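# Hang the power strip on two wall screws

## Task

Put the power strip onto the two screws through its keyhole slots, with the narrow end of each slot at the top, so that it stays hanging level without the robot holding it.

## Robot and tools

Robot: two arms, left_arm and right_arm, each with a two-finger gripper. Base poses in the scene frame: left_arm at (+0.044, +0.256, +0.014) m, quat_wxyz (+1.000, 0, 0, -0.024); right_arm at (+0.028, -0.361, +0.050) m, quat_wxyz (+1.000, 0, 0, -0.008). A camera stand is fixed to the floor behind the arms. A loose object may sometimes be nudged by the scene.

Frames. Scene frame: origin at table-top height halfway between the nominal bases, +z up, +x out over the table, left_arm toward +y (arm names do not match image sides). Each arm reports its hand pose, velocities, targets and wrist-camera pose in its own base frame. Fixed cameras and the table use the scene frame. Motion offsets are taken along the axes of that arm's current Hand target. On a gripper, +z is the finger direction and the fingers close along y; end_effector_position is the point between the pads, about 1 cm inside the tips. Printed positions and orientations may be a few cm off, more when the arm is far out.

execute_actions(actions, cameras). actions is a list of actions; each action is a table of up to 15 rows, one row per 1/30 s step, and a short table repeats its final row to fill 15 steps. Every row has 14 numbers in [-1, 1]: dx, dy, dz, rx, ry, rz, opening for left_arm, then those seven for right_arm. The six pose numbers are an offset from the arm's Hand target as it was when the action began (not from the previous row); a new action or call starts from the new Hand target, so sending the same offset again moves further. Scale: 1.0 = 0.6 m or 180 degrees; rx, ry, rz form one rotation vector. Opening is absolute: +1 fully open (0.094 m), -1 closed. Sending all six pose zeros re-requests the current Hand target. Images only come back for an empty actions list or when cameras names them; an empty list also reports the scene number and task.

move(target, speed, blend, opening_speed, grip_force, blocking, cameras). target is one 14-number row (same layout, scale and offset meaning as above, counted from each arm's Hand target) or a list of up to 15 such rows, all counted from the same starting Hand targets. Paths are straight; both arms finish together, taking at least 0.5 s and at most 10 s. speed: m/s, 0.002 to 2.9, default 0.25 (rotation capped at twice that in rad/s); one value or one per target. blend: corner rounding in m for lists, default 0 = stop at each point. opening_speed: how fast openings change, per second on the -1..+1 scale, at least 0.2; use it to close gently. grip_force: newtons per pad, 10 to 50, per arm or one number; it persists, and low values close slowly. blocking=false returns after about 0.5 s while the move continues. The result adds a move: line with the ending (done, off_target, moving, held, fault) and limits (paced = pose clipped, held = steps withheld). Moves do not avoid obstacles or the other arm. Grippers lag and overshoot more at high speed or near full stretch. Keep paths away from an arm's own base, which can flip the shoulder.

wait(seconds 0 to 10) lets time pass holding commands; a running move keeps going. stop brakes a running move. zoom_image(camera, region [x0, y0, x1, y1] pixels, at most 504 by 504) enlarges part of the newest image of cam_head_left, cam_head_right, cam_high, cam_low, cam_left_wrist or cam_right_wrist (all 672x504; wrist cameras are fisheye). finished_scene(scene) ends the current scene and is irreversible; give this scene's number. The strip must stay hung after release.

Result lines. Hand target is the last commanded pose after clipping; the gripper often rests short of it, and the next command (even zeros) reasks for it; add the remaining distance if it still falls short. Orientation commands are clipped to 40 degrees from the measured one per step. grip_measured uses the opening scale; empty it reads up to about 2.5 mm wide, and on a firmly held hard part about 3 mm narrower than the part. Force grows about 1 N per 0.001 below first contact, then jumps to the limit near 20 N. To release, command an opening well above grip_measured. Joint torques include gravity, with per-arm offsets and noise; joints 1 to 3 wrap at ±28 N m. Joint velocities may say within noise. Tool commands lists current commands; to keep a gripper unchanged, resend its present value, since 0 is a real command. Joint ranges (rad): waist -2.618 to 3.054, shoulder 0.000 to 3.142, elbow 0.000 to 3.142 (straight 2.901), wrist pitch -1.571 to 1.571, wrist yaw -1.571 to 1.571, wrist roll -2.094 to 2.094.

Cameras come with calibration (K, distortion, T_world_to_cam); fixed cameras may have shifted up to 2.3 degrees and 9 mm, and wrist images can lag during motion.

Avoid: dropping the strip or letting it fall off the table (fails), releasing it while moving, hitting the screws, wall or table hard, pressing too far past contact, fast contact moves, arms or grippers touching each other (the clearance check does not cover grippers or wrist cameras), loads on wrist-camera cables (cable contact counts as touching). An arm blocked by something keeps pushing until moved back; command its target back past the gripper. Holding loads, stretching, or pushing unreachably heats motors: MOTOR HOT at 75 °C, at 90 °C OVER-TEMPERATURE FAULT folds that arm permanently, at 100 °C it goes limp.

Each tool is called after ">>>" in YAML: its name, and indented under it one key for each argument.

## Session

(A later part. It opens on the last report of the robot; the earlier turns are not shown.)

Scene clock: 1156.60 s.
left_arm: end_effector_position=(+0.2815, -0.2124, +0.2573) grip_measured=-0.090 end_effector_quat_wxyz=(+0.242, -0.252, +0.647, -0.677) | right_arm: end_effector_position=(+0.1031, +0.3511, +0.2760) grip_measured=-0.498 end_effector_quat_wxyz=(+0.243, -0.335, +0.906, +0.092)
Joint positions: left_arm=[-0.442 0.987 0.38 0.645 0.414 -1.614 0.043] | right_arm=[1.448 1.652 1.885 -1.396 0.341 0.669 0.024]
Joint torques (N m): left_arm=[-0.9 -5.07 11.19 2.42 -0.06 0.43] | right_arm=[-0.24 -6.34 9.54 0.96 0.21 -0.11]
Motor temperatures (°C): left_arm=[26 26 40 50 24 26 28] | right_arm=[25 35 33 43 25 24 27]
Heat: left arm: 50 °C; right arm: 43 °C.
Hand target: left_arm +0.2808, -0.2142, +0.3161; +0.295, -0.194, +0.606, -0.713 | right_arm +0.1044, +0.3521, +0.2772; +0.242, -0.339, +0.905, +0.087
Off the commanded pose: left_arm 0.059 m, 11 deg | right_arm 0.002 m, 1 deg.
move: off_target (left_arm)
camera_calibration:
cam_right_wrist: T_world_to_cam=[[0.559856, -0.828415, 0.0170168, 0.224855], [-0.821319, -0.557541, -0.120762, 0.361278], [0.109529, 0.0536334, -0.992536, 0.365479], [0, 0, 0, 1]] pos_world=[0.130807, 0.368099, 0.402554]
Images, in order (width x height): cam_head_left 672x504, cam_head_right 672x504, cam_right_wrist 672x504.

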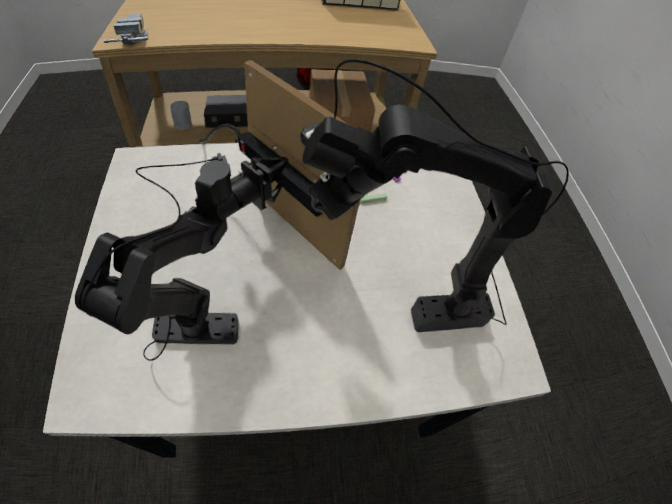

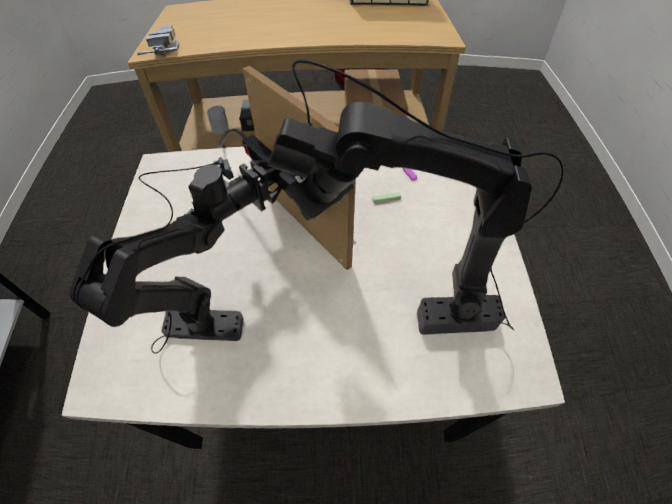

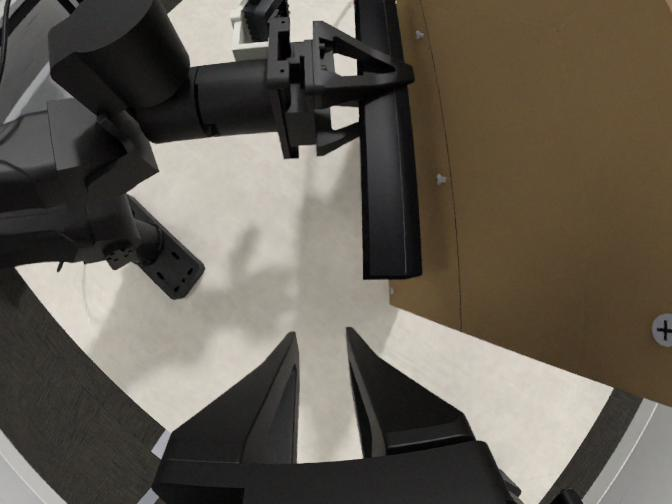

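>>> move:
  target: [0.001,0.0002,0.036,0,0,0,-0.28,0,0,0,0,0,0,-0.5]
  speed: 0.05
  cameras: ["cam_right_wrist","cam_left_wrist","cam_head_left"]

>>> zoom_image:
  camera: "cam_right_wrist"
  region: [330, 0, 480, 280]

>>> zoom_image:
  camera: "cam_head_left"
  region: [220, 110, 340, 230]

Scene clock: 1233.97 s.
left_arm: end_effector_position=(+0.2902, -0.2261, +0.2613) grip_measured=-0.090 end_effector_quat_wxyz=(+0.242, -0.252, +0.652, -0.673) | right_arm: end_effector_position=(+0.1031, +0.3511, +0.2760) grip_measured=-0.498 end_effector_quat_wxyz=(+0.243, -0.335, +0.906, +0.092)
Joint positions: left_arm=[-0.486 1.052 0.437 0.638 0.37 -1.602 0.043] | right_arm=[1.448 1.652 1.885 -1.396 0.341 0.669 0.024]
Joint torques (N m): left_arm=[-0.84 -3.21 11.14 2.7 -0.14 0.38] | right_arm=[-0.2 -6.34 9.54 0.95 0.19 -0.1]
Motor temperatures (°C): left_arm=[26 26 43 52 24 26 28] | right_arm=[25 34 34 38 25 24 26]
Heat: left arm: 52 °C; right arm: 38 °C.
Hand target: left_arm +0.2941, -0.2308, +0.3198; +0.295, -0.194, +0.606, -0.712 | right_arm +0.1044, +0.3521, +0.2772; +0.242, -0.339, +0.905, +0.087
Off the commanded pose: left_arm 0.059 m, 11 deg | right_arm 0.002 m, 1 deg.
move: off_target (left_arm)
camera_calibration:
cam_left_wrist: T_world_to_cam=[[-0.07478, 0.048805, 0.996005, -0.234026], [-0.960179, -0.273149, -0.0587057, 0.27575], [0.269192, -0.960733, 0.0672876, -0.193668], [0, 0, 0, 1]] pos_world=[0.299402, -0.0993207, 0.26231]
cam_right_wrist: T_world_to_cam=[[0.559856, -0.828415, 0.0170168, 0.224855], [-0.821319, -0.557541, -0.120762, 0.361278], [0.109529, 0.0536334, -0.992536, 0.365479], [0, 0, 0, 1]] pos_world=[0.130807, 0.368099, 0.402554]
Images, in order (width x height): cam_head_left 672x504, cam_left_wrist 672x504, cam_right_wrist 672x504.

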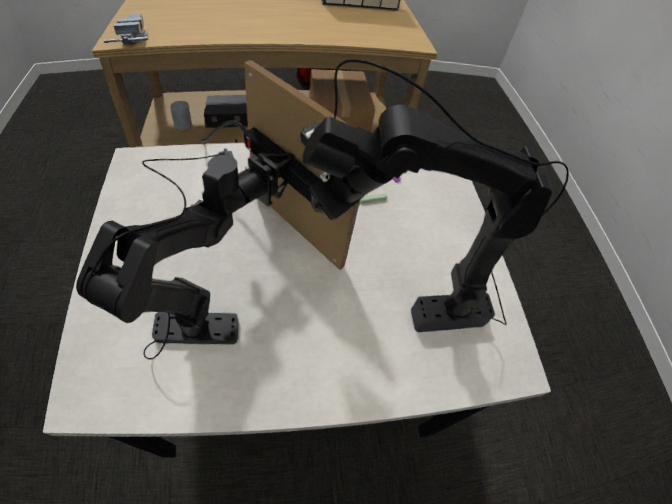

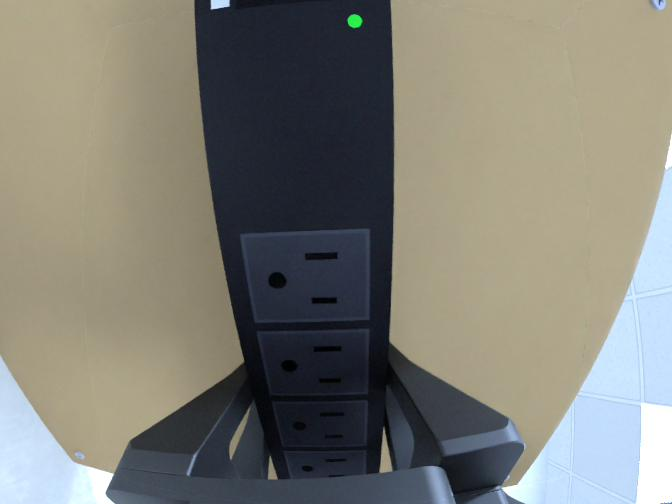

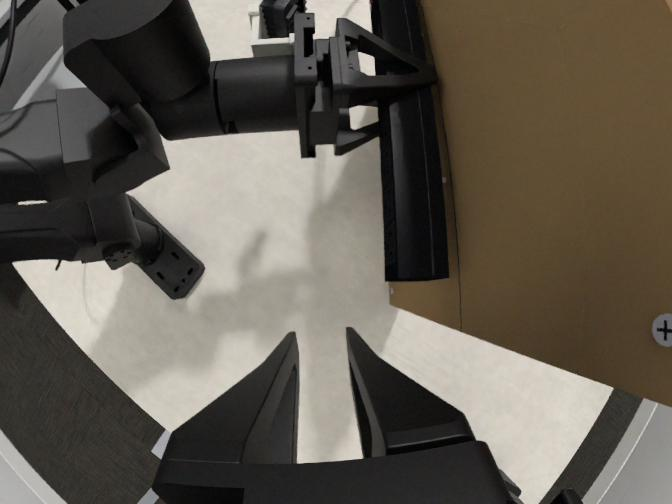

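Scaled by 1.800 from the camera's 672x504 image, which has a finer 960x720 frame.

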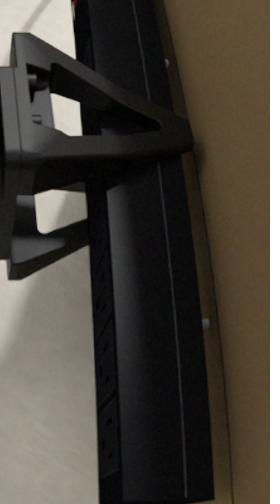

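Scaled by 4.200 from the camera's 672x504 image, which has a finer 960x720 frame.

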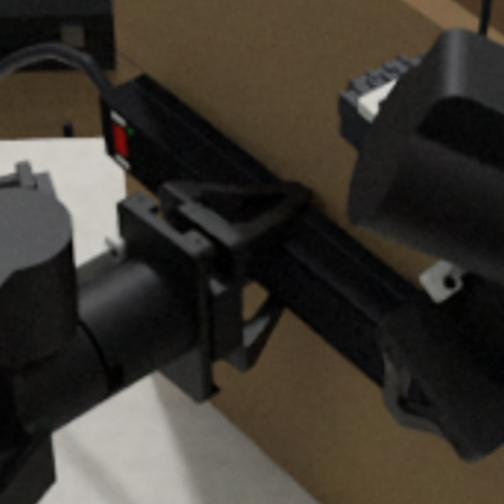

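>>> move:
  target: [-0.0057,0.0107,0.0083,0,0,0,-0.28,0,0,0,0,0,0,-0.5]
  speed: 0.04
  cameras: ["cam_right_wrist"]

>>> zoom_image:
  camera: "cam_right_wrist"
  region: [380, 0, 480, 290]

Scene clock: 1248.70 s.
left_arm: end_effector_position=(+0.2961, -0.2289, +0.2571) grip_measured=-0.090 end_effector_quat_wxyz=(+0.245, -0.250, +0.651, -0.673) | right_arm: end_effector_position=(+0.1031, +0.3511, +0.2760) grip_measured=-0.498 end_effector_quat_wxyz=(+0.243, -0.335, +0.906, +0.092)
Joint positions: left_arm=[-0.486 1.099 0.437 0.69 0.368 -1.598 0.043] | right_arm=[1.448 1.652 1.885 -1.396 0.341 0.669 0.024]
Joint torques (N m): left_arm=[-0.24 -3.43 11.17 2.7 0 0.38] | right_arm=[-0.21 -6.39 9.59 0.95 0.21 -0.1]
Heat: left arm: 51 °C; right arm: 38 °C.
Hand target: left_arm +0.3011, -0.2328, +0.3148; +0.295, -0.194, +0.606, -0.713 | right_arm +0.1044, +0.3521, +0.2772; +0.242, -0.339, +0.905, +0.087
Off the commanded pose: left_arm 0.058 m, 11 deg | right_arm 0.002 m, 1 deg.
move: off_target (left_arm)
camera_calibration:
cam_right_wrist: T_world_to_cam=[[0.559856, -0.828415, 0.0170168, 0.224855], [-0.821319, -0.557541, -0.120762, 0.361278], [0.109529, 0.0536334, -0.992536, 0.365479], [0, 0, 0, 1]] pos_world=[0.130807, 0.368099, 0.402554]
Images, in order (width x height): cam_right_wrist 672x504.

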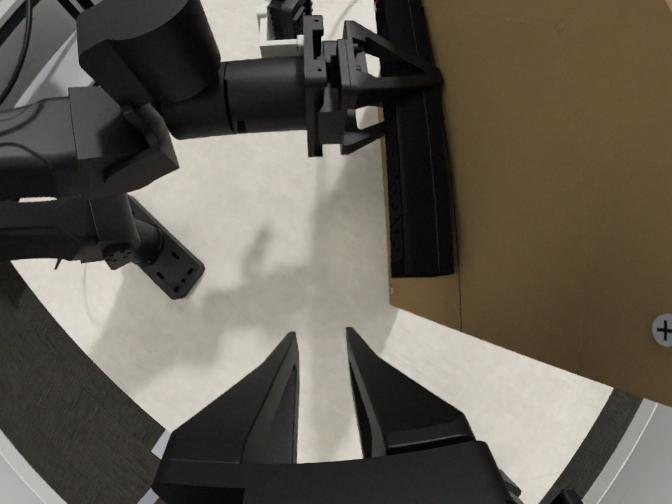

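Scaled by 1.738 from the camera's 672x504 image, which has a finer 960x720 frame.

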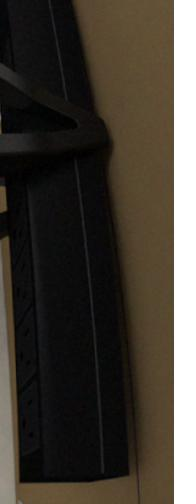

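>>> move:
  target: [-0.0015,0.0055,0.0195,0,0,0,-0.28,0,0,0,0,0,0,-0.5]
  speed: 0.03
  cameras: ["cam_right_wrist"]

>>> zoom_image:
  camera: "cam_right_wrist"
  region: [380, 0, 480, 290]

Scene clock: 1261.57 s.
left_arm: end_effector_position=(+0.2996, -0.2313, +0.2571) grip_measured=-0.091 end_effector_quat_wxyz=(+0.247, -0.249, +0.650, -0.674) | right_arm: end_effector_position=(+0.1031, +0.3511, +0.2760) grip_measured=-0.498 end_effector_quat_wxyz=(+0.243, -0.335, +0.906, +0.092)
Joint positions: left_arm=[-0.489 1.125 0.445 0.712 0.365 -1.597 0.043] | right_arm=[1.448 1.652 1.885 -1.396 0.341 0.669 0.024]
Joint torques (N m): left_arm=[-1.18 -1.25 12.44 2.77 -0.09 0.37] | right_arm=[-0.18 -6.34 9.51 0.95 0.21 -0.1]
Heat: left arm: 54 °C; right arm: 37 °C.
Hand target: left_arm +0.3099, -0.2413, +0.3138; +0.295, -0.194, +0.606, -0.712 | right_arm +0.1044, +0.3521, +0.2772; +0.242, -0.339, +0.905, +0.087
Off the commanded pose: left_arm 0.059 m, 11 deg | right_arm 0.002 m, 1 deg.
move: off_target (left_arm)
camera_calibration:
cam_right_wrist: T_world_to_cam=[[0.559856, -0.828415, 0.0170168, 0.224855], [-0.821319, -0.557541, -0.120762, 0.361278], [0.109529, 0.0536334, -0.992536, 0.365479], [0, 0, 0, 1]] pos_world=[0.130807, 0.368099, 0.402554]
Images, in order (width x height): cam_right_wrist 672x504.

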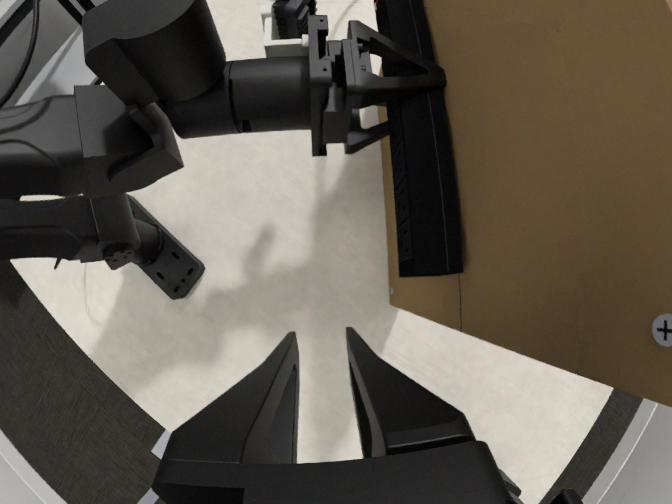

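Scaled by 1.738 from the camera's 672x504 image, which has a finer 960x720 frame.

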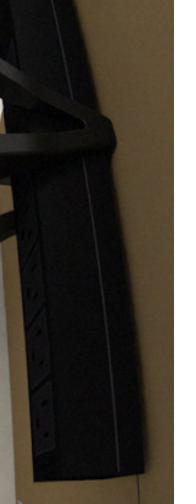

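>>> move:
  target: [0,0,0.012,0,0,0,-0.28,0,0,0,0,0,0,-0.5]
  speed: 0.03
  cameras: ["cam_right_wrist","cam_left_wrist"]

>>> zoom_image:
  camera: "cam_right_wrist"
  region: [380, 0, 480, 290]

Scene clock: 1291.27 s.
left_arm: end_effector_position=(+0.2999, -0.2316, +0.2573) grip_measured=-0.092 end_effector_quat_wxyz=(+0.248, -0.248, +0.650, -0.675) | right_arm: end_effector_position=(+0.1031, +0.3511, +0.2760) grip_measured=-0.498 end_effector_quat_wxyz=(+0.243, -0.335, +0.906, +0.092)
Joint positions: left_arm=[-0.489 1.129 0.445 0.719 0.365 -1.596 0.043] | right_arm=[1.448 1.652 1.885 -1.396 0.341 0.669 0.024]
Joint torques (N m): left_arm=[-2.07 0.21 13.72 2.73 -0.18 0.37] | right_arm=[-0.23 -6.35 9.47 0.95 0.2 -0.11]
Motor temperatures (°C): left_arm=[25 25 40 57 24 26 28] | right_arm=[25 34 35 36 26 24 26]
Heat: left arm: 57 °C; right arm: 36 °C.
Hand target: left_arm +0.3144, -0.2467, +0.3154; +0.295, -0.194, +0.606, -0.713 | right_arm +0.1044, +0.3521, +0.2772; +0.242, -0.339, +0.905, +0.087
Off the commanded pose: left_arm 0.062 m, 11 deg | right_arm 0.002 m, 1 deg.
move: off_target (left_arm)
camera_calibration:
cam_left_wrist: T_world_to_cam=[[-0.0893872, 0.0497196, 0.994755, -0.224055], [-0.958657, -0.275203, -0.0723883, 0.285905], [0.270161, -0.9601, 0.0722637, -0.202731], [0, 0, 0, 1]] pos_world=[0.308828, -0.10482, 0.258226]
cam_right_wrist: T_world_to_cam=[[0.559856, -0.828415, 0.0170168, 0.224855], [-0.821319, -0.557541, -0.120762, 0.361278], [0.109529, 0.0536334, -0.992536, 0.365479], [0, 0, 0, 1]] pos_world=[0.130807, 0.368099, 0.402554]
Images, in order (width x height): cam_left_wrist 672x504, cam_right_wrist 672x504.

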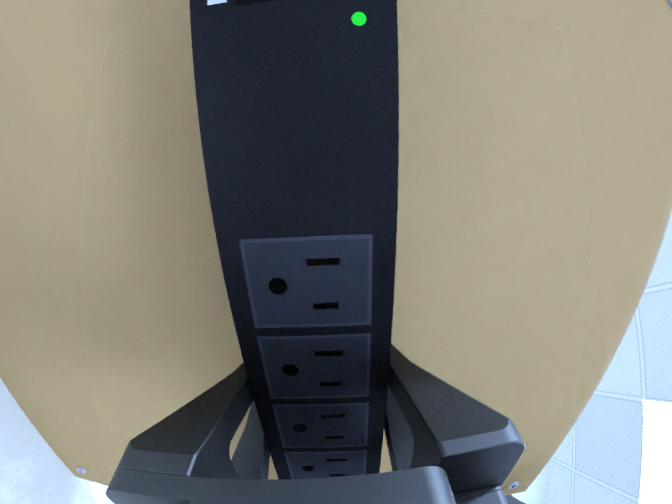

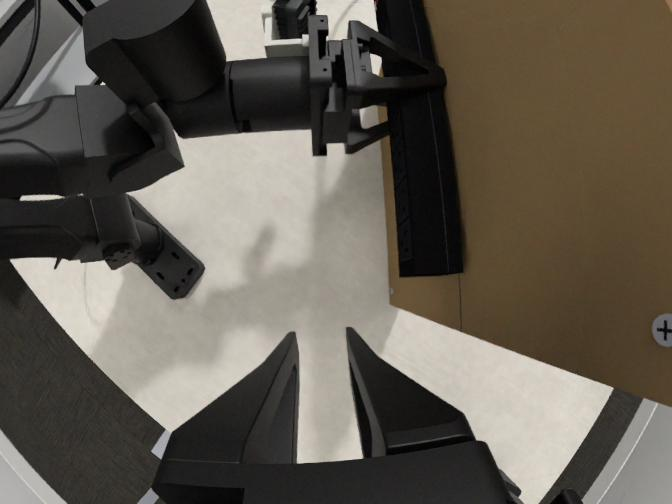

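Scaled by 1.738 from the camera's 672x504 image, which has a finer 960x720 frame.

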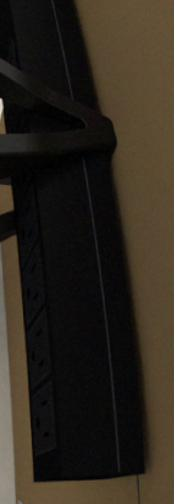

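>>> move:
  target:
    - [0,-0.002,-0.026,0,0,0,-0.28,0,0,0,0,0,0,-0.5]
    - [-0.001,-0.0152,-0.023,0,0,0,-0.28,0,0,0,0,0,0,-0.5]
    - [-0.001,-0.0135,-0.010,0,0,0,-0.28,0,0,0,0,0,0,-0.5]
  speed: [0.04,0.04,0.03]
  cameras: []

>>> move:
  target: [0.0005,0.0066,-0.0012,0,0,0,-0.28,0,0,0,0,0,0,-0.5]
  speed: 0.02
  cameras: []

>>> move:
  target: [0.0005,0.0066,-0.0012,0,0,0,-0.28,0,0,0,0,0,0,-0.5]
  speed: 0.02
  cameras: ["cam_right_wrist"]

Scene clock: 1341.63 s.
left_arm: end_effector_position=(+0.3000, -0.2308, +0.2592) grip_measured=-0.093 end_effector_quat_wxyz=(+0.246, -0.250, +0.652, -0.672) | right_arm: end_effector_position=(+0.1031, +0.3511, +0.2760) grip_measured=-0.498 end_effector_quat_wxyz=(+0.243, -0.335, +0.906, +0.092)
Joint positions: left_arm=[-0.487 1.116 0.457 0.685 0.367 -1.594 0.043] | right_arm=[1.448 1.652 1.885 -1.396 0.341 0.669 0.024]
Joint torques (N m): left_arm=[-1.36 -2.25 13.08 2.64 -0.08 0.33] | right_arm=[-0.21 -6.34 9.5 0.96 0.2 -0.11]
Motor temperatures (°C): left_arm=[26 25 41 55 24 26 28] | right_arm=[25 34 35 35 26 24 26]
Heat: left arm: 55 °C; right arm: 35 °C.
Hand target: left_arm +0.3095, -0.2411, +0.3221; +0.295, -0.194, +0.606, -0.712 | right_arm +0.1044, +0.3521, +0.2772; +0.242, -0.339, +0.905, +0.087
Off the commanded pose: left_arm 0.065 m, 11 deg | right_arm 0.002 m, 1 deg.
move: off_target (left_arm)
No camera images: "cameras" was empty.

Scene clock: 1342.33 s.
left_arm: end_effector_position=(+0.3003, -0.2308, +0.2592) grip_measured=-0.093 end_effector_quat_wxyz=(+0.247, -0.250, +0.652, -0.672) | right_arm: end_effector_position=(+0.1031, +0.3511, +0.2760) grip_measured=-0.498 end_effector_quat_wxyz=(+0.243, -0.335, +0.906, +0.092)
Joint positions: left_arm=[-0.487 1.118 0.457 0.687 0.366 -1.594 0.043] | right_arm=[1.448 1.652 1.885 -1.396 0.341 0.669 0.024]
Joint torques (N m): left_arm=[-1.37 -1.57 12.45 2.81 -0.09 0.34] | right_arm=[-0.23 -6.38 9.51 0.95 0.21 -0.09]
Motor temperatures (°C): left_arm=[26 25 41 55 24 26 28] | right_arm=[25 34 35 35 26 24 26]
Heat: left arm: 55 °C; right arm: 35 °C.
Hand target: left_arm +0.3096, -0.2411, +0.3181; +0.295, -0.194, +0.606, -0.712 | right_arm +0.1044, +0.3521, +0.2772; +0.242, -0.339, +0.905, +0.087
Off the commanded pose: left_arm 0.061 m, 11 deg | right_arm 0.002 m, 1 deg.
move: off_target (left_arm)
No camera images: "cameras" was empty.

Scene clock: 1343.23 s.
left_arm: end_effector_position=(+0.3004, -0.2311, +0.2596) grip_measured=-0.093 end_effector_quat_wxyz=(+0.247, -0.248, +0.652, -0.673) | right_arm: end_effector_position=(+0.1031, +0.3511, +0.2760) grip_measured=-0.498 end_effector_quat_wxyz=(+0.243, -0.335, +0.906, +0.092)
Joint positions: left_arm=[-0.486 1.121 0.457 0.693 0.37 -1.594 0.043] | right_arm=[1.448 1.652 1.885 -1.396 0.341 0.669 0.024]
Joint torques (N m): left_arm=[-1.65 -1.01 11.69 2.9 -0.14 0.35] | right_arm=[-0.17 -6.32 9.55 0.95 0.2 -0.09]
Motor temperatures (°C): left_arm=[26 25 41 55 24 26 28] | right_arm=[25 34 35 35 26 24 26]
Heat: left arm: 55 °C; right arm: 35 °C.
Hand target: left_arm +0.3096, -0.2411, +0.3141; +0.295, -0.194, +0.606, -0.713 | right_arm +0.1044, +0.3521, +0.2772; +0.242, -0.339, +0.905, +0.087
Off the commanded pose: left_arm 0.056 m, 11 deg | right_arm 0.002 m, 1 deg.
move: off_target (left_arm)
camera_calibration:
cam_right_wrist: T_world_to_cam=[[0.559856, -0.828415, 0.0170168, 0.224855], [-0.821319, -0.557541, -0.120762, 0.361278], [0.109529, 0.0536334, -0.992536, 0.365479], [0, 0, 0, 1]] pos_world=[0.130807, 0.368099, 0.402554]
Images, in order (width x height): cam_right_wrist 672x504.

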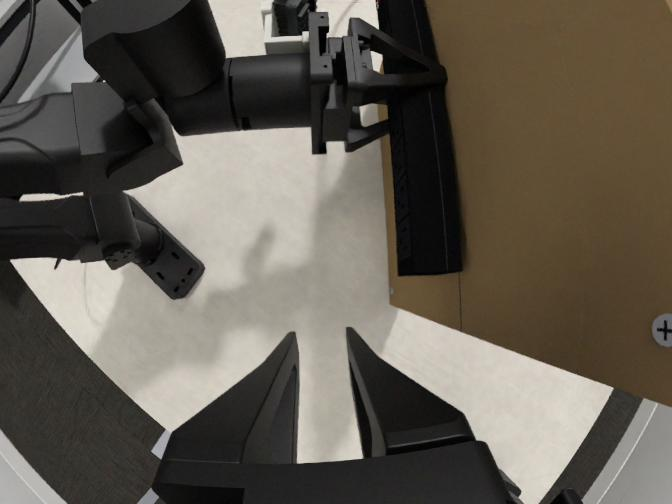

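>>> move:
  target:
    - [-0.0013,-0.0078,-0.0409,0,0,0,-0.28,0,0,0,0,0,0,-0.5]
    - [0.0038,0.0547,-0.053,0,0,0,-0.28,0,0,0,0,0,0,-0.5]
  speed: [0.08,0.08]
  cameras: ["cam_right_wrist","cam_head_left","cam_left_wrist"]

>>> zoom_image:
  camera: "cam_right_wrist"
  region: [330, 0, 480, 280]

Scene clock: 1365.63 s.
left_arm: end_effector_position=(+0.2954, -0.2235, +0.2418) grip_measured=-0.093 end_effector_quat_wxyz=(+0.255, -0.239, +0.641, -0.684) | right_arm: end_effector_position=(+0.1031, +0.3511, +0.2760) grip_measured=-0.498 end_effector_quat_wxyz=(+0.243, -0.335, +0.906, +0.092)
Joint positions: left_arm=[-0.463 1.162 0.354 0.879 0.394 -1.598 0.043] | right_arm=[1.448 1.652 1.885 -1.396 0.341 0.669 0.024]
Joint torques (N m): left_arm=[0.39 -3.6 6.76 2.79 0.05 0.33] | right_arm=[-0.23 -6.38 9.5 0.95 0.2 -0.1]
Motor temperatures (°C): left_arm=[26 24 41 58 24 26 28] | right_arm=[25 33 35 35 26 24 26]
Heat: left arm: 58 °C; right arm: 35 °C.
Hand target: left_arm +0.2938, -0.2218, +0.2756; +0.295, -0.194, +0.606, -0.712 | right_arm +0.1044, +0.3521, +0.2772; +0.242, -0.339, +0.905, +0.087
Off the commanded pose: left_arm 0.034 m, 9 deg | right_arm 0.002 m, 1 deg.
move: off_target (left_arm)
camera_calibration:
cam_left_wrist: T_world_to_cam=[[-0.119299, 0.0663883, 0.990636, -0.195924], [-0.95653, -0.275115, -0.0967551, 0.287913], [0.266116, -0.959116, 0.0963236, -0.19701], [0, 0, 0, 1]] pos_world=[0.304452, -0.0967386, 0.240923]
cam_right_wrist: T_world_to_cam=[[0.559856, -0.828415, 0.0170168, 0.224855], [-0.821319, -0.557541, -0.120762, 0.361278], [0.109529, 0.0536334, -0.992536, 0.365479], [0, 0, 0, 1]] pos_world=[0.130807, 0.368099, 0.402554]
Images, in order (width x height): cam_head_left 672x504, cam_left_wrist 672x504, cam_right_wrist 672x504.

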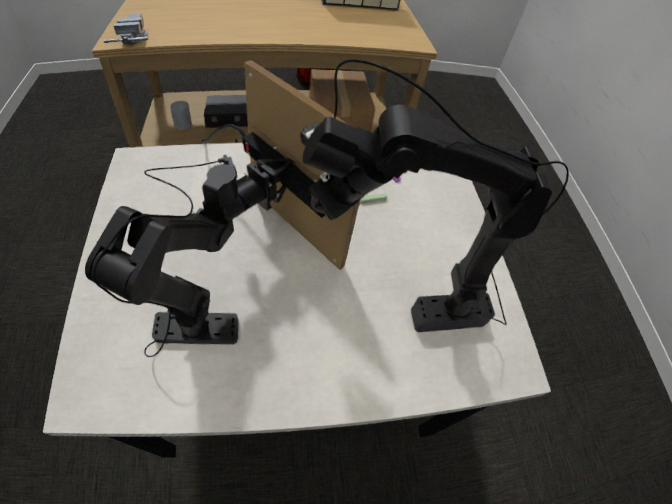

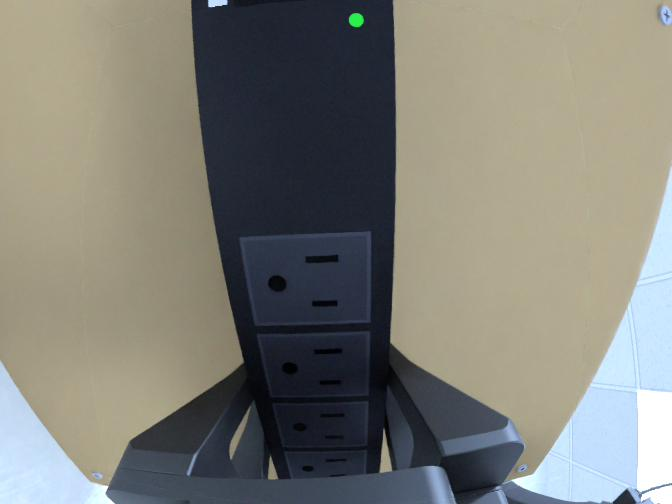

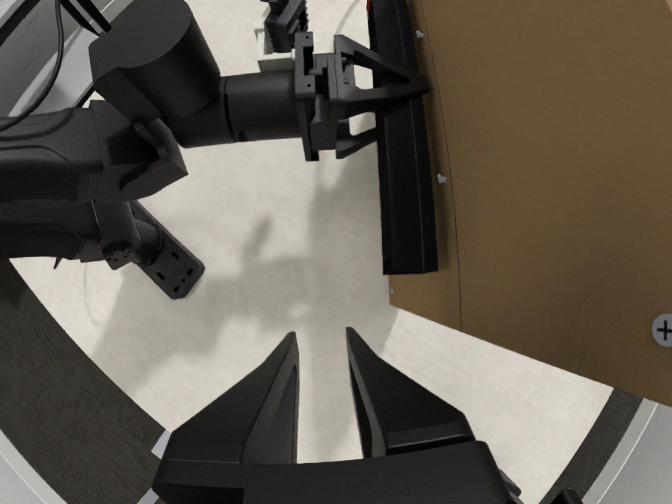

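Scaled by 1.800 from the camera's 672x504 image, which has a finer 960x720 frame.

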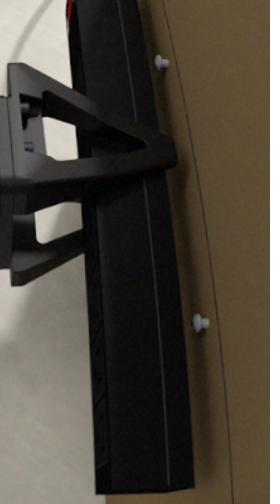

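>>> move:
  target:
    - [0.003,0.0358,-0.007,0,0,0,-0.28,0,0,0,0,0,0,-0.5]
    - [0.0038,0.0408,0.0192,0,0,0,-0.28,0,0,0,0,0,0,-0.5]
  speed: [0.06,0.05]
  cameras: ["cam_right_wrist"]

>>> zoom_image:
  camera: "cam_right_wrist"
  region: [330, 0, 480, 280]

Scene clock: 1373.23 s.
left_arm: end_effector_position=(+0.2987, -0.2295, +0.2073) grip_measured=-0.093 end_effector_quat_wxyz=(+0.248, -0.245, +0.648, -0.677) | right_arm: end_effector_position=(+0.1031, +0.3511, +0.2760) grip_measured=-0.498 end_effector_quat_wxyz=(+0.243, -0.335, +0.906, +0.092)
Joint positions: left_arm=[-0.48 1.317 0.298 1.063 0.378 -1.598 0.043] | right_arm=[1.448 1.652 1.885 -1.396 0.341 0.669 0.024]
Joint velocities: left_arm=[-0.046 -0.002 -0.017 -0.037 -0.037 -0.037 -0.001] | right_arm=[within noise]
Joint torques (N m): left_arm=[-0.8 -3.93 8.9 2.73 -0.03 0.36] | right_arm=[-0.21 -6.38 9.62 0.95 0.21 -0.11]
Motor temperatures (°C): left_arm=[25 25 40 57 24 26 28] | right_arm=[25 33 35 34 26 24 26]
Heat: left arm: 57 °C; right arm: 35 °C.
Hand target: left_arm +0.3039, -0.2341, +0.2539; +0.295, -0.194, +0.606, -0.713 | right_arm +0.1044, +0.3521, +0.2772; +0.242, -0.339, +0.905, +0.087
Off the commanded pose: left_arm 0.047 m, 10 deg | right_arm 0.002 m, 1 deg.
move: off_target (left_arm)
camera_calibration:
cam_right_wrist: T_world_to_cam=[[0.559856, -0.828415, 0.0170168, 0.224855], [-0.821319, -0.557541, -0.120762, 0.361278], [0.109529, 0.0536334, -0.992536, 0.365479], [0, 0, 0, 1]] pos_world=[0.130807, 0.368099, 0.402554]
Images, in order (width x height): cam_right_wrist 672x504.

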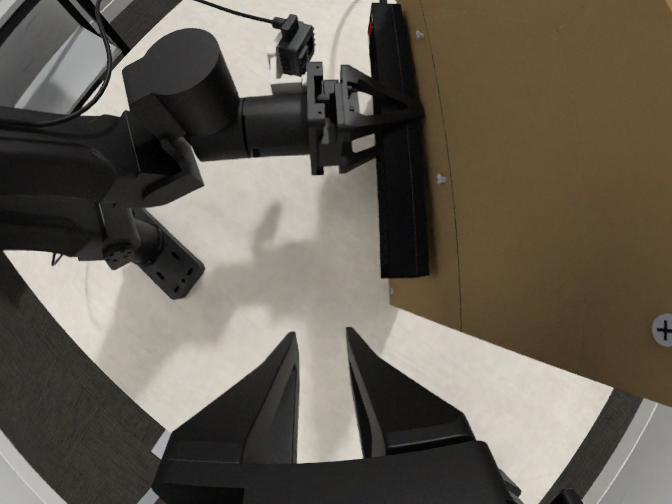

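Scaled by 1.800 from the camera's 672x504 image, which has a finer 960x720 frame.

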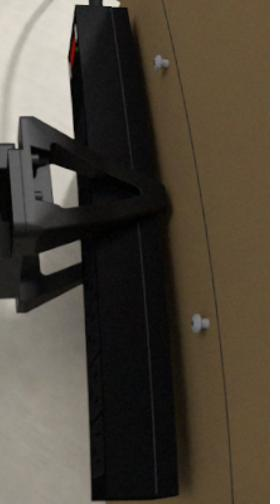

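>>> move:
  target: [0.0005,0.003,0.0165,0,0,0,-0.28,0,0,0,0,0,0,-0.5]
  speed: 0.05
  cameras: ["cam_right_wrist"]

>>> zoom_image:
  camera: "cam_right_wrist"
  region: [330, 0, 480, 280]

Scene clock: 1380.23 s.
left_arm: end_effector_position=(+0.3010, -0.2337, +0.2052) grip_measured=-0.093 end_effector_quat_wxyz=(+0.247, -0.245, +0.649, -0.677) | right_arm: end_effector_position=(+0.1031, +0.3511, +0.2760) grip_measured=-0.498 end_effector_quat_wxyz=(+0.243, -0.335, +0.906, +0.092)
Joint positions: left_arm=[-0.492 1.346 0.307 1.08 0.368 -1.596 0.043] | right_arm=[1.448 1.652 1.885 -1.396 0.341 0.669 0.024]
Joint torques (N m): left_arm=[-1.32 -3.26 10.09 2.66 -0.14 0.36] | right_arm=[-0.21 -6.32 9.55 0.95 0.19 -0.1]
Motor temperatures (°C): left_arm=[25 25 41 56 24 26 28] | right_arm=[25 33 35 34 26 24 26]
Heat: left arm: 56 °C; right arm: 35 °C.
Hand target: left_arm +0.3103, -0.2419, +0.2538; +0.295, -0.194, +0.606, -0.712 | right_arm +0.1044, +0.3521, +0.2772; +0.242, -0.339, +0.905, +0.087
Off the commanded pose: left_arm 0.050 m, 10 deg | right_arm 0.002 m, 1 deg.
move: off_target (left_arm)
camera_calibration:
cam_right_wrist: T_world_to_cam=[[0.559856, -0.828415, 0.0170168, 0.224855], [-0.821319, -0.557541, -0.120762, 0.361278], [0.109529, 0.0536334, -0.992536, 0.365479], [0, 0, 0, 1]] pos_world=[0.130807, 0.368099, 0.402554]
Images, in order (width x height): cam_right_wrist 672x504.

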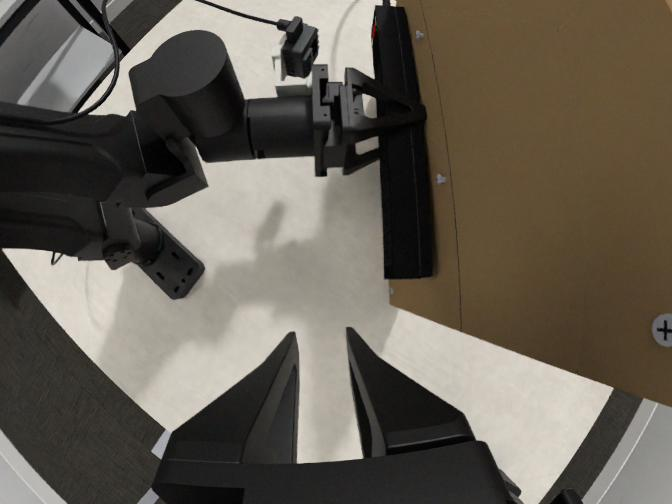

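Scaled by 1.800 from the camera's 672x504 image, which has a finer 960x720 frame.

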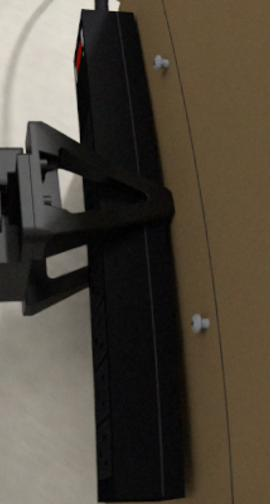

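>>> move:
  target:
    - [0.0003,0.002,0.013,0,0,0,-0.28,0,0,0,0,0,0,-0.5]
  speed: 0.05
  cameras: ["cam_right_wrist"]

>>> zoom_image:
  camera: "cam_right_wrist"
  region: [330, 0, 480, 280]

Scene clock: 1391.43 s.
left_arm: end_effector_position=(+0.3015, -0.2344, +0.2056) grip_measured=-0.093 end_effector_quat_wxyz=(+0.248, -0.242, +0.647, -0.679) | right_arm: end_effector_position=(+0.1031, +0.3511, +0.2760) grip_measured=-0.498 end_effector_quat_wxyz=(+0.243, -0.335, +0.906, +0.092)
Joint positions: left_arm=[-0.492 1.36 0.307 1.102 0.371 -1.596 0.043] | right_arm=[1.448 1.652 1.885 -1.396 0.341 0.669 0.024]
Joint torques (N m): left_arm=[-2.39 -2.17 11.63 2.51 -0.28 0.36] | right_arm=[-0.2 -6.32 9.5 0.96 0.2 -0.11]
Motor temperatures (°C): left_arm=[25 25 42 55 24 26 28] | right_arm=[25 33 36 34 26 24 26]
Heat: left arm: 55 °C; right arm: 36 °C.
Hand target: left_arm +0.3153, -0.2480, +0.2542; +0.295, -0.194, +0.606, -0.713 | right_arm +0.1044, +0.3521, +0.2772; +0.242, -0.339, +0.905, +0.087
Off the commanded pose: left_arm 0.052 m, 10 deg | right_arm 0.002 m, 1 deg.
move: off_target (left_arm)
camera_calibration:
cam_right_wrist: T_world_to_cam=[[0.559856, -0.828415, 0.0170168, 0.224855], [-0.821319, -0.557541, -0.120762, 0.361278], [0.109529, 0.0536334, -0.992536, 0.365479], [0, 0, 0, 1]] pos_world=[0.130807, 0.368099, 0.402554]
Images, in order (width x height): cam_right_wrist 672x504.

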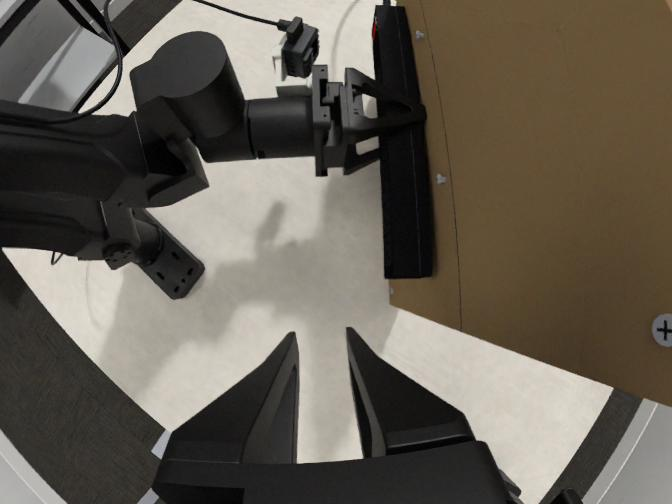

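Scaled by 1.800 from the camera's 672x504 image, which has a finer 960x720 frame.

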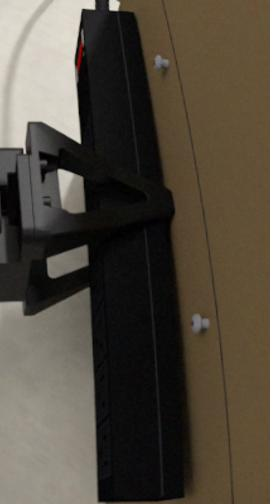

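>>> move:
  target:
    - [-0.0004,-0.003,-0.0165,0,0,0,-0.28,0,0,0,0,0,0,-0.5]
    - [-0.003,-0.0356,-0.0102,0,0,0,-0.28,0,0,0,0,0,0,-0.5]
  speed: [0.05,0.05]
  cameras: ["cam_right_wrist"]

>>> zoom_image:
  camera: "cam_right_wrist"
  region: [330, 0, 480, 280]

Scene clock: 1432.47 s.
left_arm: end_effector_position=(+0.3005, -0.2328, +0.2084) grip_measured=-0.093 end_effector_quat_wxyz=(+0.241, -0.252, +0.656, -0.669) | right_arm: end_effector_position=(+0.1031, +0.3511, +0.2760) grip_measured=-0.498 end_effector_quat_wxyz=(+0.243, -0.335, +0.906, +0.092)
Joint positions: left_arm=[-0.49 1.291 0.327 0.976 0.37 -1.596 0.043] | right_arm=[1.448 1.652 1.885 -1.396 0.341 0.669 0.024]
Joint torques (N m): left_arm=[-1.16 -6.57 11.44 2.53 -0.12 0.35] | right_arm=[-0.24 -6.28 9.55 0.94 0.21 -0.1]
Heat: left arm: 53 °C; right arm: 36 °C.
Hand target: left_arm +0.3089, -0.2403, +0.2739; +0.295, -0.194, +0.606, -0.712 | right_arm +0.1044, +0.3521, +0.2772; +0.242, -0.339, +0.905, +0.087
Off the commanded pose: left_arm 0.067 m, 12 deg | right_arm 0.002 m, 1 deg.
move: off_target (left_arm)
camera_calibration:
cam_right_wrist: T_world_to_cam=[[0.559856, -0.828415, 0.0170168, 0.224855], [-0.821319, -0.557541, -0.120762, 0.361278], [0.109529, 0.0536334, -0.992536, 0.365479], [0, 0, 0, 1]] pos_world=[0.130807, 0.368099, 0.402554]
Images, in order (width x height): cam_right_wrist 672x504.

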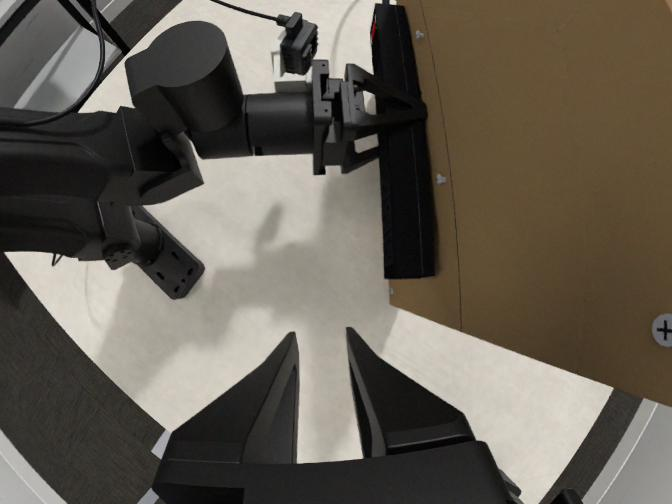

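Scaled by 1.800 from the camera's 672x504 image, which has a finer 960x720 frame.

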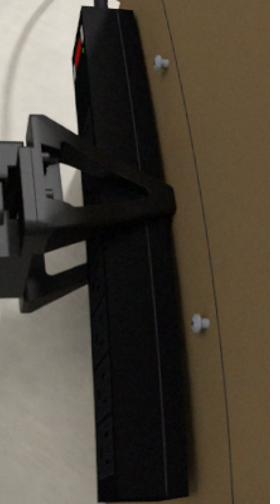

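>>> move:
  target:
    - [0,-0.0155,-0.0817,0,0,0,-0.28,0,0,0,0,0,0,-0.5]
    - [-0.1845,0.0163,-0.2073,0,0,0,-0.28,0,0,0,0,0,0,-0.5]
    - [-0.1845,0.0163,-0.2073,0,0,0,-0.28,0.002,0.048,0.2428,0.279,-0.2375,-0.4318,0.6]
  speed: [0.15,0.2,0.2]
  blend: [0.02,0.02,0]
  cameras: ["cam_right_wrist","cam_left_wrist","cam_head_left"]

Scene clock: 1468.07 s.
left_arm: end_effector_position=(+0.3098, -0.0798, +0.2185) grip_measured=-0.093 end_effector_quat_wxyz=(-0.229, +0.258, -0.614, +0.709) | right_arm: end_effector_position=(+0.1388, +0.4207, +0.1590) grip_measured=+0.598 end_effector_quat_wxyz=(+0.634, -0.622, +0.328, -0.322)
Joint positions: left_arm=[0.278 1.411 0.261 1.412 1.125 -1.894 0.043] | right_arm=[1.595 1.915 0.68 1.255 0.98 -1.572 0.075]
Joint torques (N m): left_arm=[0.57 -3.93 8.03 2.33 -0.23 0.28] | right_arm=[-0.39 -7.36 4.89 1.78 -0.11 -0.02]
Heat: left arm: 54 °C; right arm: 36 °C.
Hand target: left_arm +0.3148, -0.0754, +0.2498; -0.295, +0.194, -0.606, +0.713 | right_arm +0.1401, +0.4201, +0.1502; +0.629, -0.628, +0.324, -0.325
Off the commanded pose: left_arm 0.032 m, 11 deg | right_arm 0.009 m, 1 deg.
move: off_target (left_arm)
camera_calibration:
cam_left_wrist: T_world_to_cam=[[-0.0850017, 0.157245, 0.983895, -0.18258], [-0.961703, -0.271195, -0.0397425, 0.328454], [0.260578, -0.949593, 0.174275, -0.0752977], [0, 0, 0, 1]] pos_world=[0.319977, 0.0462829, 0.205816]
cam_right_wrist: T_world_to_cam=[[-0.0113618, -0.135119, 0.990764, -0.102775], [0.209044, -0.969255, -0.129788, 0.446838], [0.97784, 0.205639, 0.0392582, -0.106847], [0, 0, 0, 1]] pos_world=[0.00990284, 0.441185, 0.164015]
Images, in order (width x height): cam_head_left 672x504, cam_left_wrist 672x504, cam_right_wrist 672x504.

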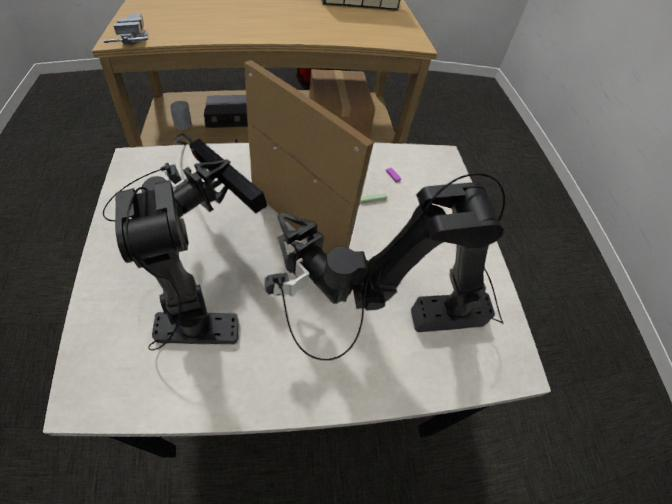

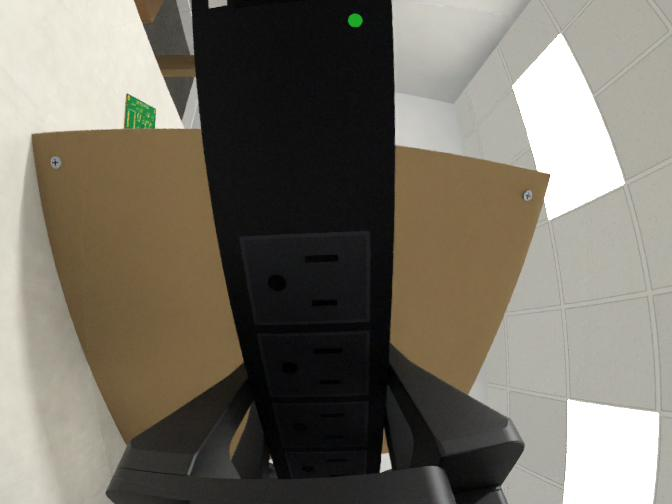

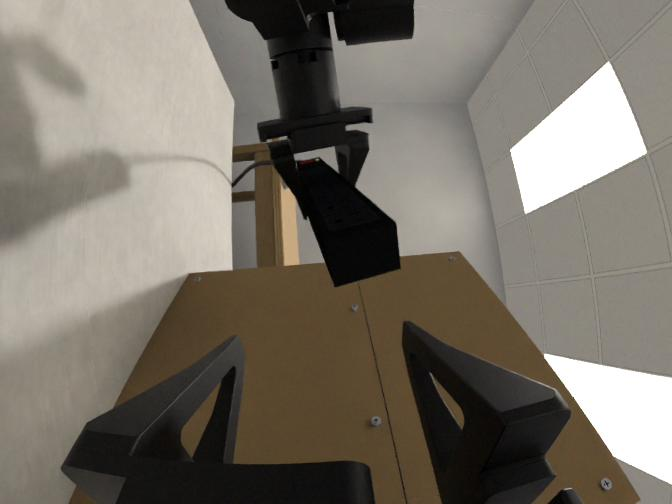

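>>> move:
  target: [0,0,0,0,0,0,-0.28,-0.0075,-0.058,0.097,-0.035,-0.024,-0.067,0.6]
  speed: 0.2
  cameras: ["cam_right_wrist"]

Scene clock: 1491.37 s.
left_arm: end_effector_position=(+0.3097, -0.0799, +0.2185) grip_measured=-0.093 end_effector_quat_wxyz=(-0.230, +0.258, -0.615, +0.709) | right_arm: end_effector_position=(+0.1852, +0.4548, +0.1751) grip_measured=+0.598 end_effector_quat_wxyz=(-0.564, +0.703, -0.252, +0.352)
Joint positions: left_arm=[0.278 1.411 0.261 1.412 1.125 -1.892 0.043] | right_arm=[1.439 1.83 0.868 0.801 0.763 -1.672 0.075]
Joint torques (N m): left_arm=[0.62 -3.84 8.01 2.33 -0.23 0.25] | right_arm=[-0.29 -11.78 9.14 1.49 -0.07 -0.01]
Heat: left arm: 54 °C; right arm: 36 °C.
Hand target: left_arm +0.3148, -0.0754, +0.2498; -0.295, +0.194, -0.606, +0.713 | right_arm +0.1848, +0.4575, +0.1851; -0.568, +0.704, -0.249, +0.347
Off the commanded pose: left_arm 0.032 m, 10 deg | right_arm 0.010 m, 1 deg.
move: off_target (left_arm)
camera_calibration:
cam_right_wrist: T_world_to_cam=[[-0.0462146, 0.120682, 0.991615, -0.223508], [0.273237, -0.953291, 0.128752, 0.408011], [0.960836, 0.276896, 0.0110812, -0.18416], [0, 0, 0, 1]] pos_world=[0.0551342, 0.466919, 0.171142]
Images, in order (width x height): cam_right_wrist 672x504.

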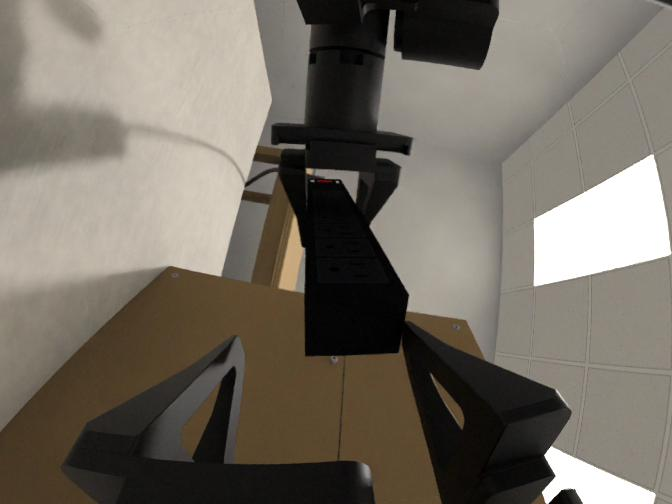

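>>> move:
  target:
    - [0,0,0,0,0,0,-0.28,-0.0133,-0.0247,0.0,0,0,0,0.6]
    - [0,0,0,0,0,0,-0.28,-0.0133,-0.0247,0.1,0,0,0,0.6]
  speed: [0.12,0.12]
  cameras: ["cam_right_wrist"]

Scene clock: 1500.07 s.
left_arm: end_effector_position=(+0.3108, -0.0795, +0.2206) grip_measured=-0.093 end_effector_quat_wxyz=(-0.231, +0.257, -0.614, +0.710) | right_arm: end_effector_position=(+0.2253, +0.4980, +0.1944) grip_measured=+0.598 end_effector_quat_wxyz=(-0.570, +0.699, -0.254, +0.349)
Joint positions: left_arm=[0.278 1.411 0.267 1.413 1.124 -1.897 0.043] | right_arm=[1.351 1.946 1.111 0.699 0.673 -1.687 0.075]
Joint torques (N m): left_arm=[0.57 -3.84 7.66 2.3 -0.23 0.32] | right_arm=[-0.08 -9.88 10.35 1.71 -0.02 -0.02]
Heat: left arm: 54 °C; right arm: 36 °C.
Hand target: left_arm +0.3148, -0.0754, +0.2498; -0.295, +0.194, -0.606, +0.713 | right_arm +0.2253, +0.5044, +0.1910; -0.568, +0.704, -0.249, +0.347
Off the commanded pose: left_arm 0.030 m, 10 deg | right_arm 0.007 m, 1 deg.
move: off_target (left_arm)
camera_calibration:
cam_right_wrist: T_world_to_cam=[[-0.0465476, 0.104907, 0.993392, -0.238531], [0.27595, -0.954421, 0.113722, 0.438547], [0.960044, 0.27942, 0.0154769, -0.236816], [0, 0, 0, 1]] pos_world=[0.0952333, 0.509753, 0.190747]
Images, in order (width x height): cam_right_wrist 672x504.

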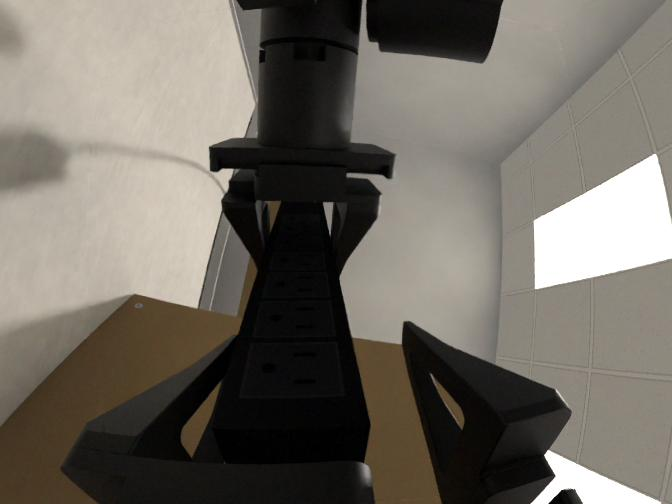

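>>> move:
  target:
    - [0,0,0,0,0,0,-0.28,0,0.014,0,0,0,0,0.6]
    - [0,0,0,0,0,0,-0.28,0,0.014,0,0,0,0,-0.25]
  speed: [0.08,0.1]
  opening_speed: 0.6
  cameras: ["cam_right_wrist","cam_left_wrist"]

Scene clock: 1506.30 s.
left_arm: end_effector_position=(+0.3109, -0.0794, +0.2224) grip_measured=-0.093 end_effector_quat_wxyz=(-0.231, +0.256, -0.612, +0.712) | right_arm: end_effector_position=(+0.2253, +0.4996, +0.1857) grip_measured=-0.034 end_effector_quat_wxyz=(-0.565, +0.704, -0.252, +0.348)
Joint positions: left_arm=[0.278 1.411 0.27 1.42 1.124 -1.906 0.043] | right_arm=[1.351 1.963 1.111 0.7 0.671 -1.684 0.045]
Joint torques (N m): left_arm=[0.55 -3.74 7.49 2.24 -0.23 0.39] | right_arm=[-0.12 -10.4 8.27 2 -0.01 -0.03]
Heat: left arm: 54 °C; right arm: 37 °C.
Hand target: left_arm +0.3148, -0.0754, +0.2498; -0.295, +0.194, -0.606, +0.713 | right_arm +0.2257, +0.5025, +0.1829; -0.568, +0.704, -0.249, +0.347
Off the commanded pose: left_arm 0.028 m, 10 deg | right_arm 0.004 m, 0 deg.
move: off_target (left_arm)
camera_calibration:
cam_left_wrist: T_world_to_cam=[[-0.0919116, 0.160869, 0.982687, -0.183677], [-0.961587, -0.270682, -0.0456267, 0.331096], [0.258656, -0.949133, 0.179568, -0.0764798], [0, 0, 0, 1]] pos_world=[0.321278, 0.0465803, 0.209337]
cam_right_wrist: T_world_to_cam=[[-0.041601, 0.118564, 0.992075, -0.237617], [0.278542, -0.952192, 0.125478, 0.437184], [0.959523, 0.281555, 0.00658689, -0.236453], [0, 0, 0, 1]] pos_world=[0.0952229, 0.511031, 0.182434]
Images, in order (width x height): cam_left_wrist 672x504, cam_right_wrist 672x504.

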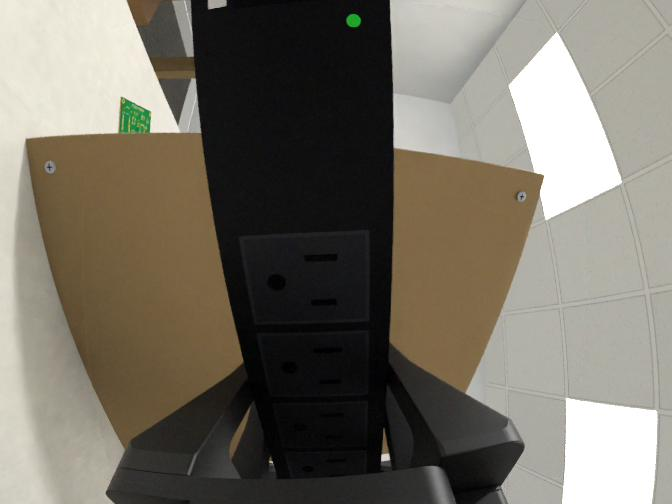

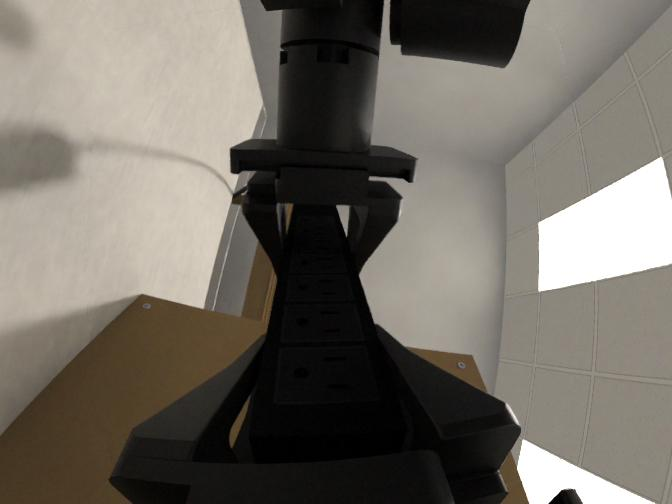

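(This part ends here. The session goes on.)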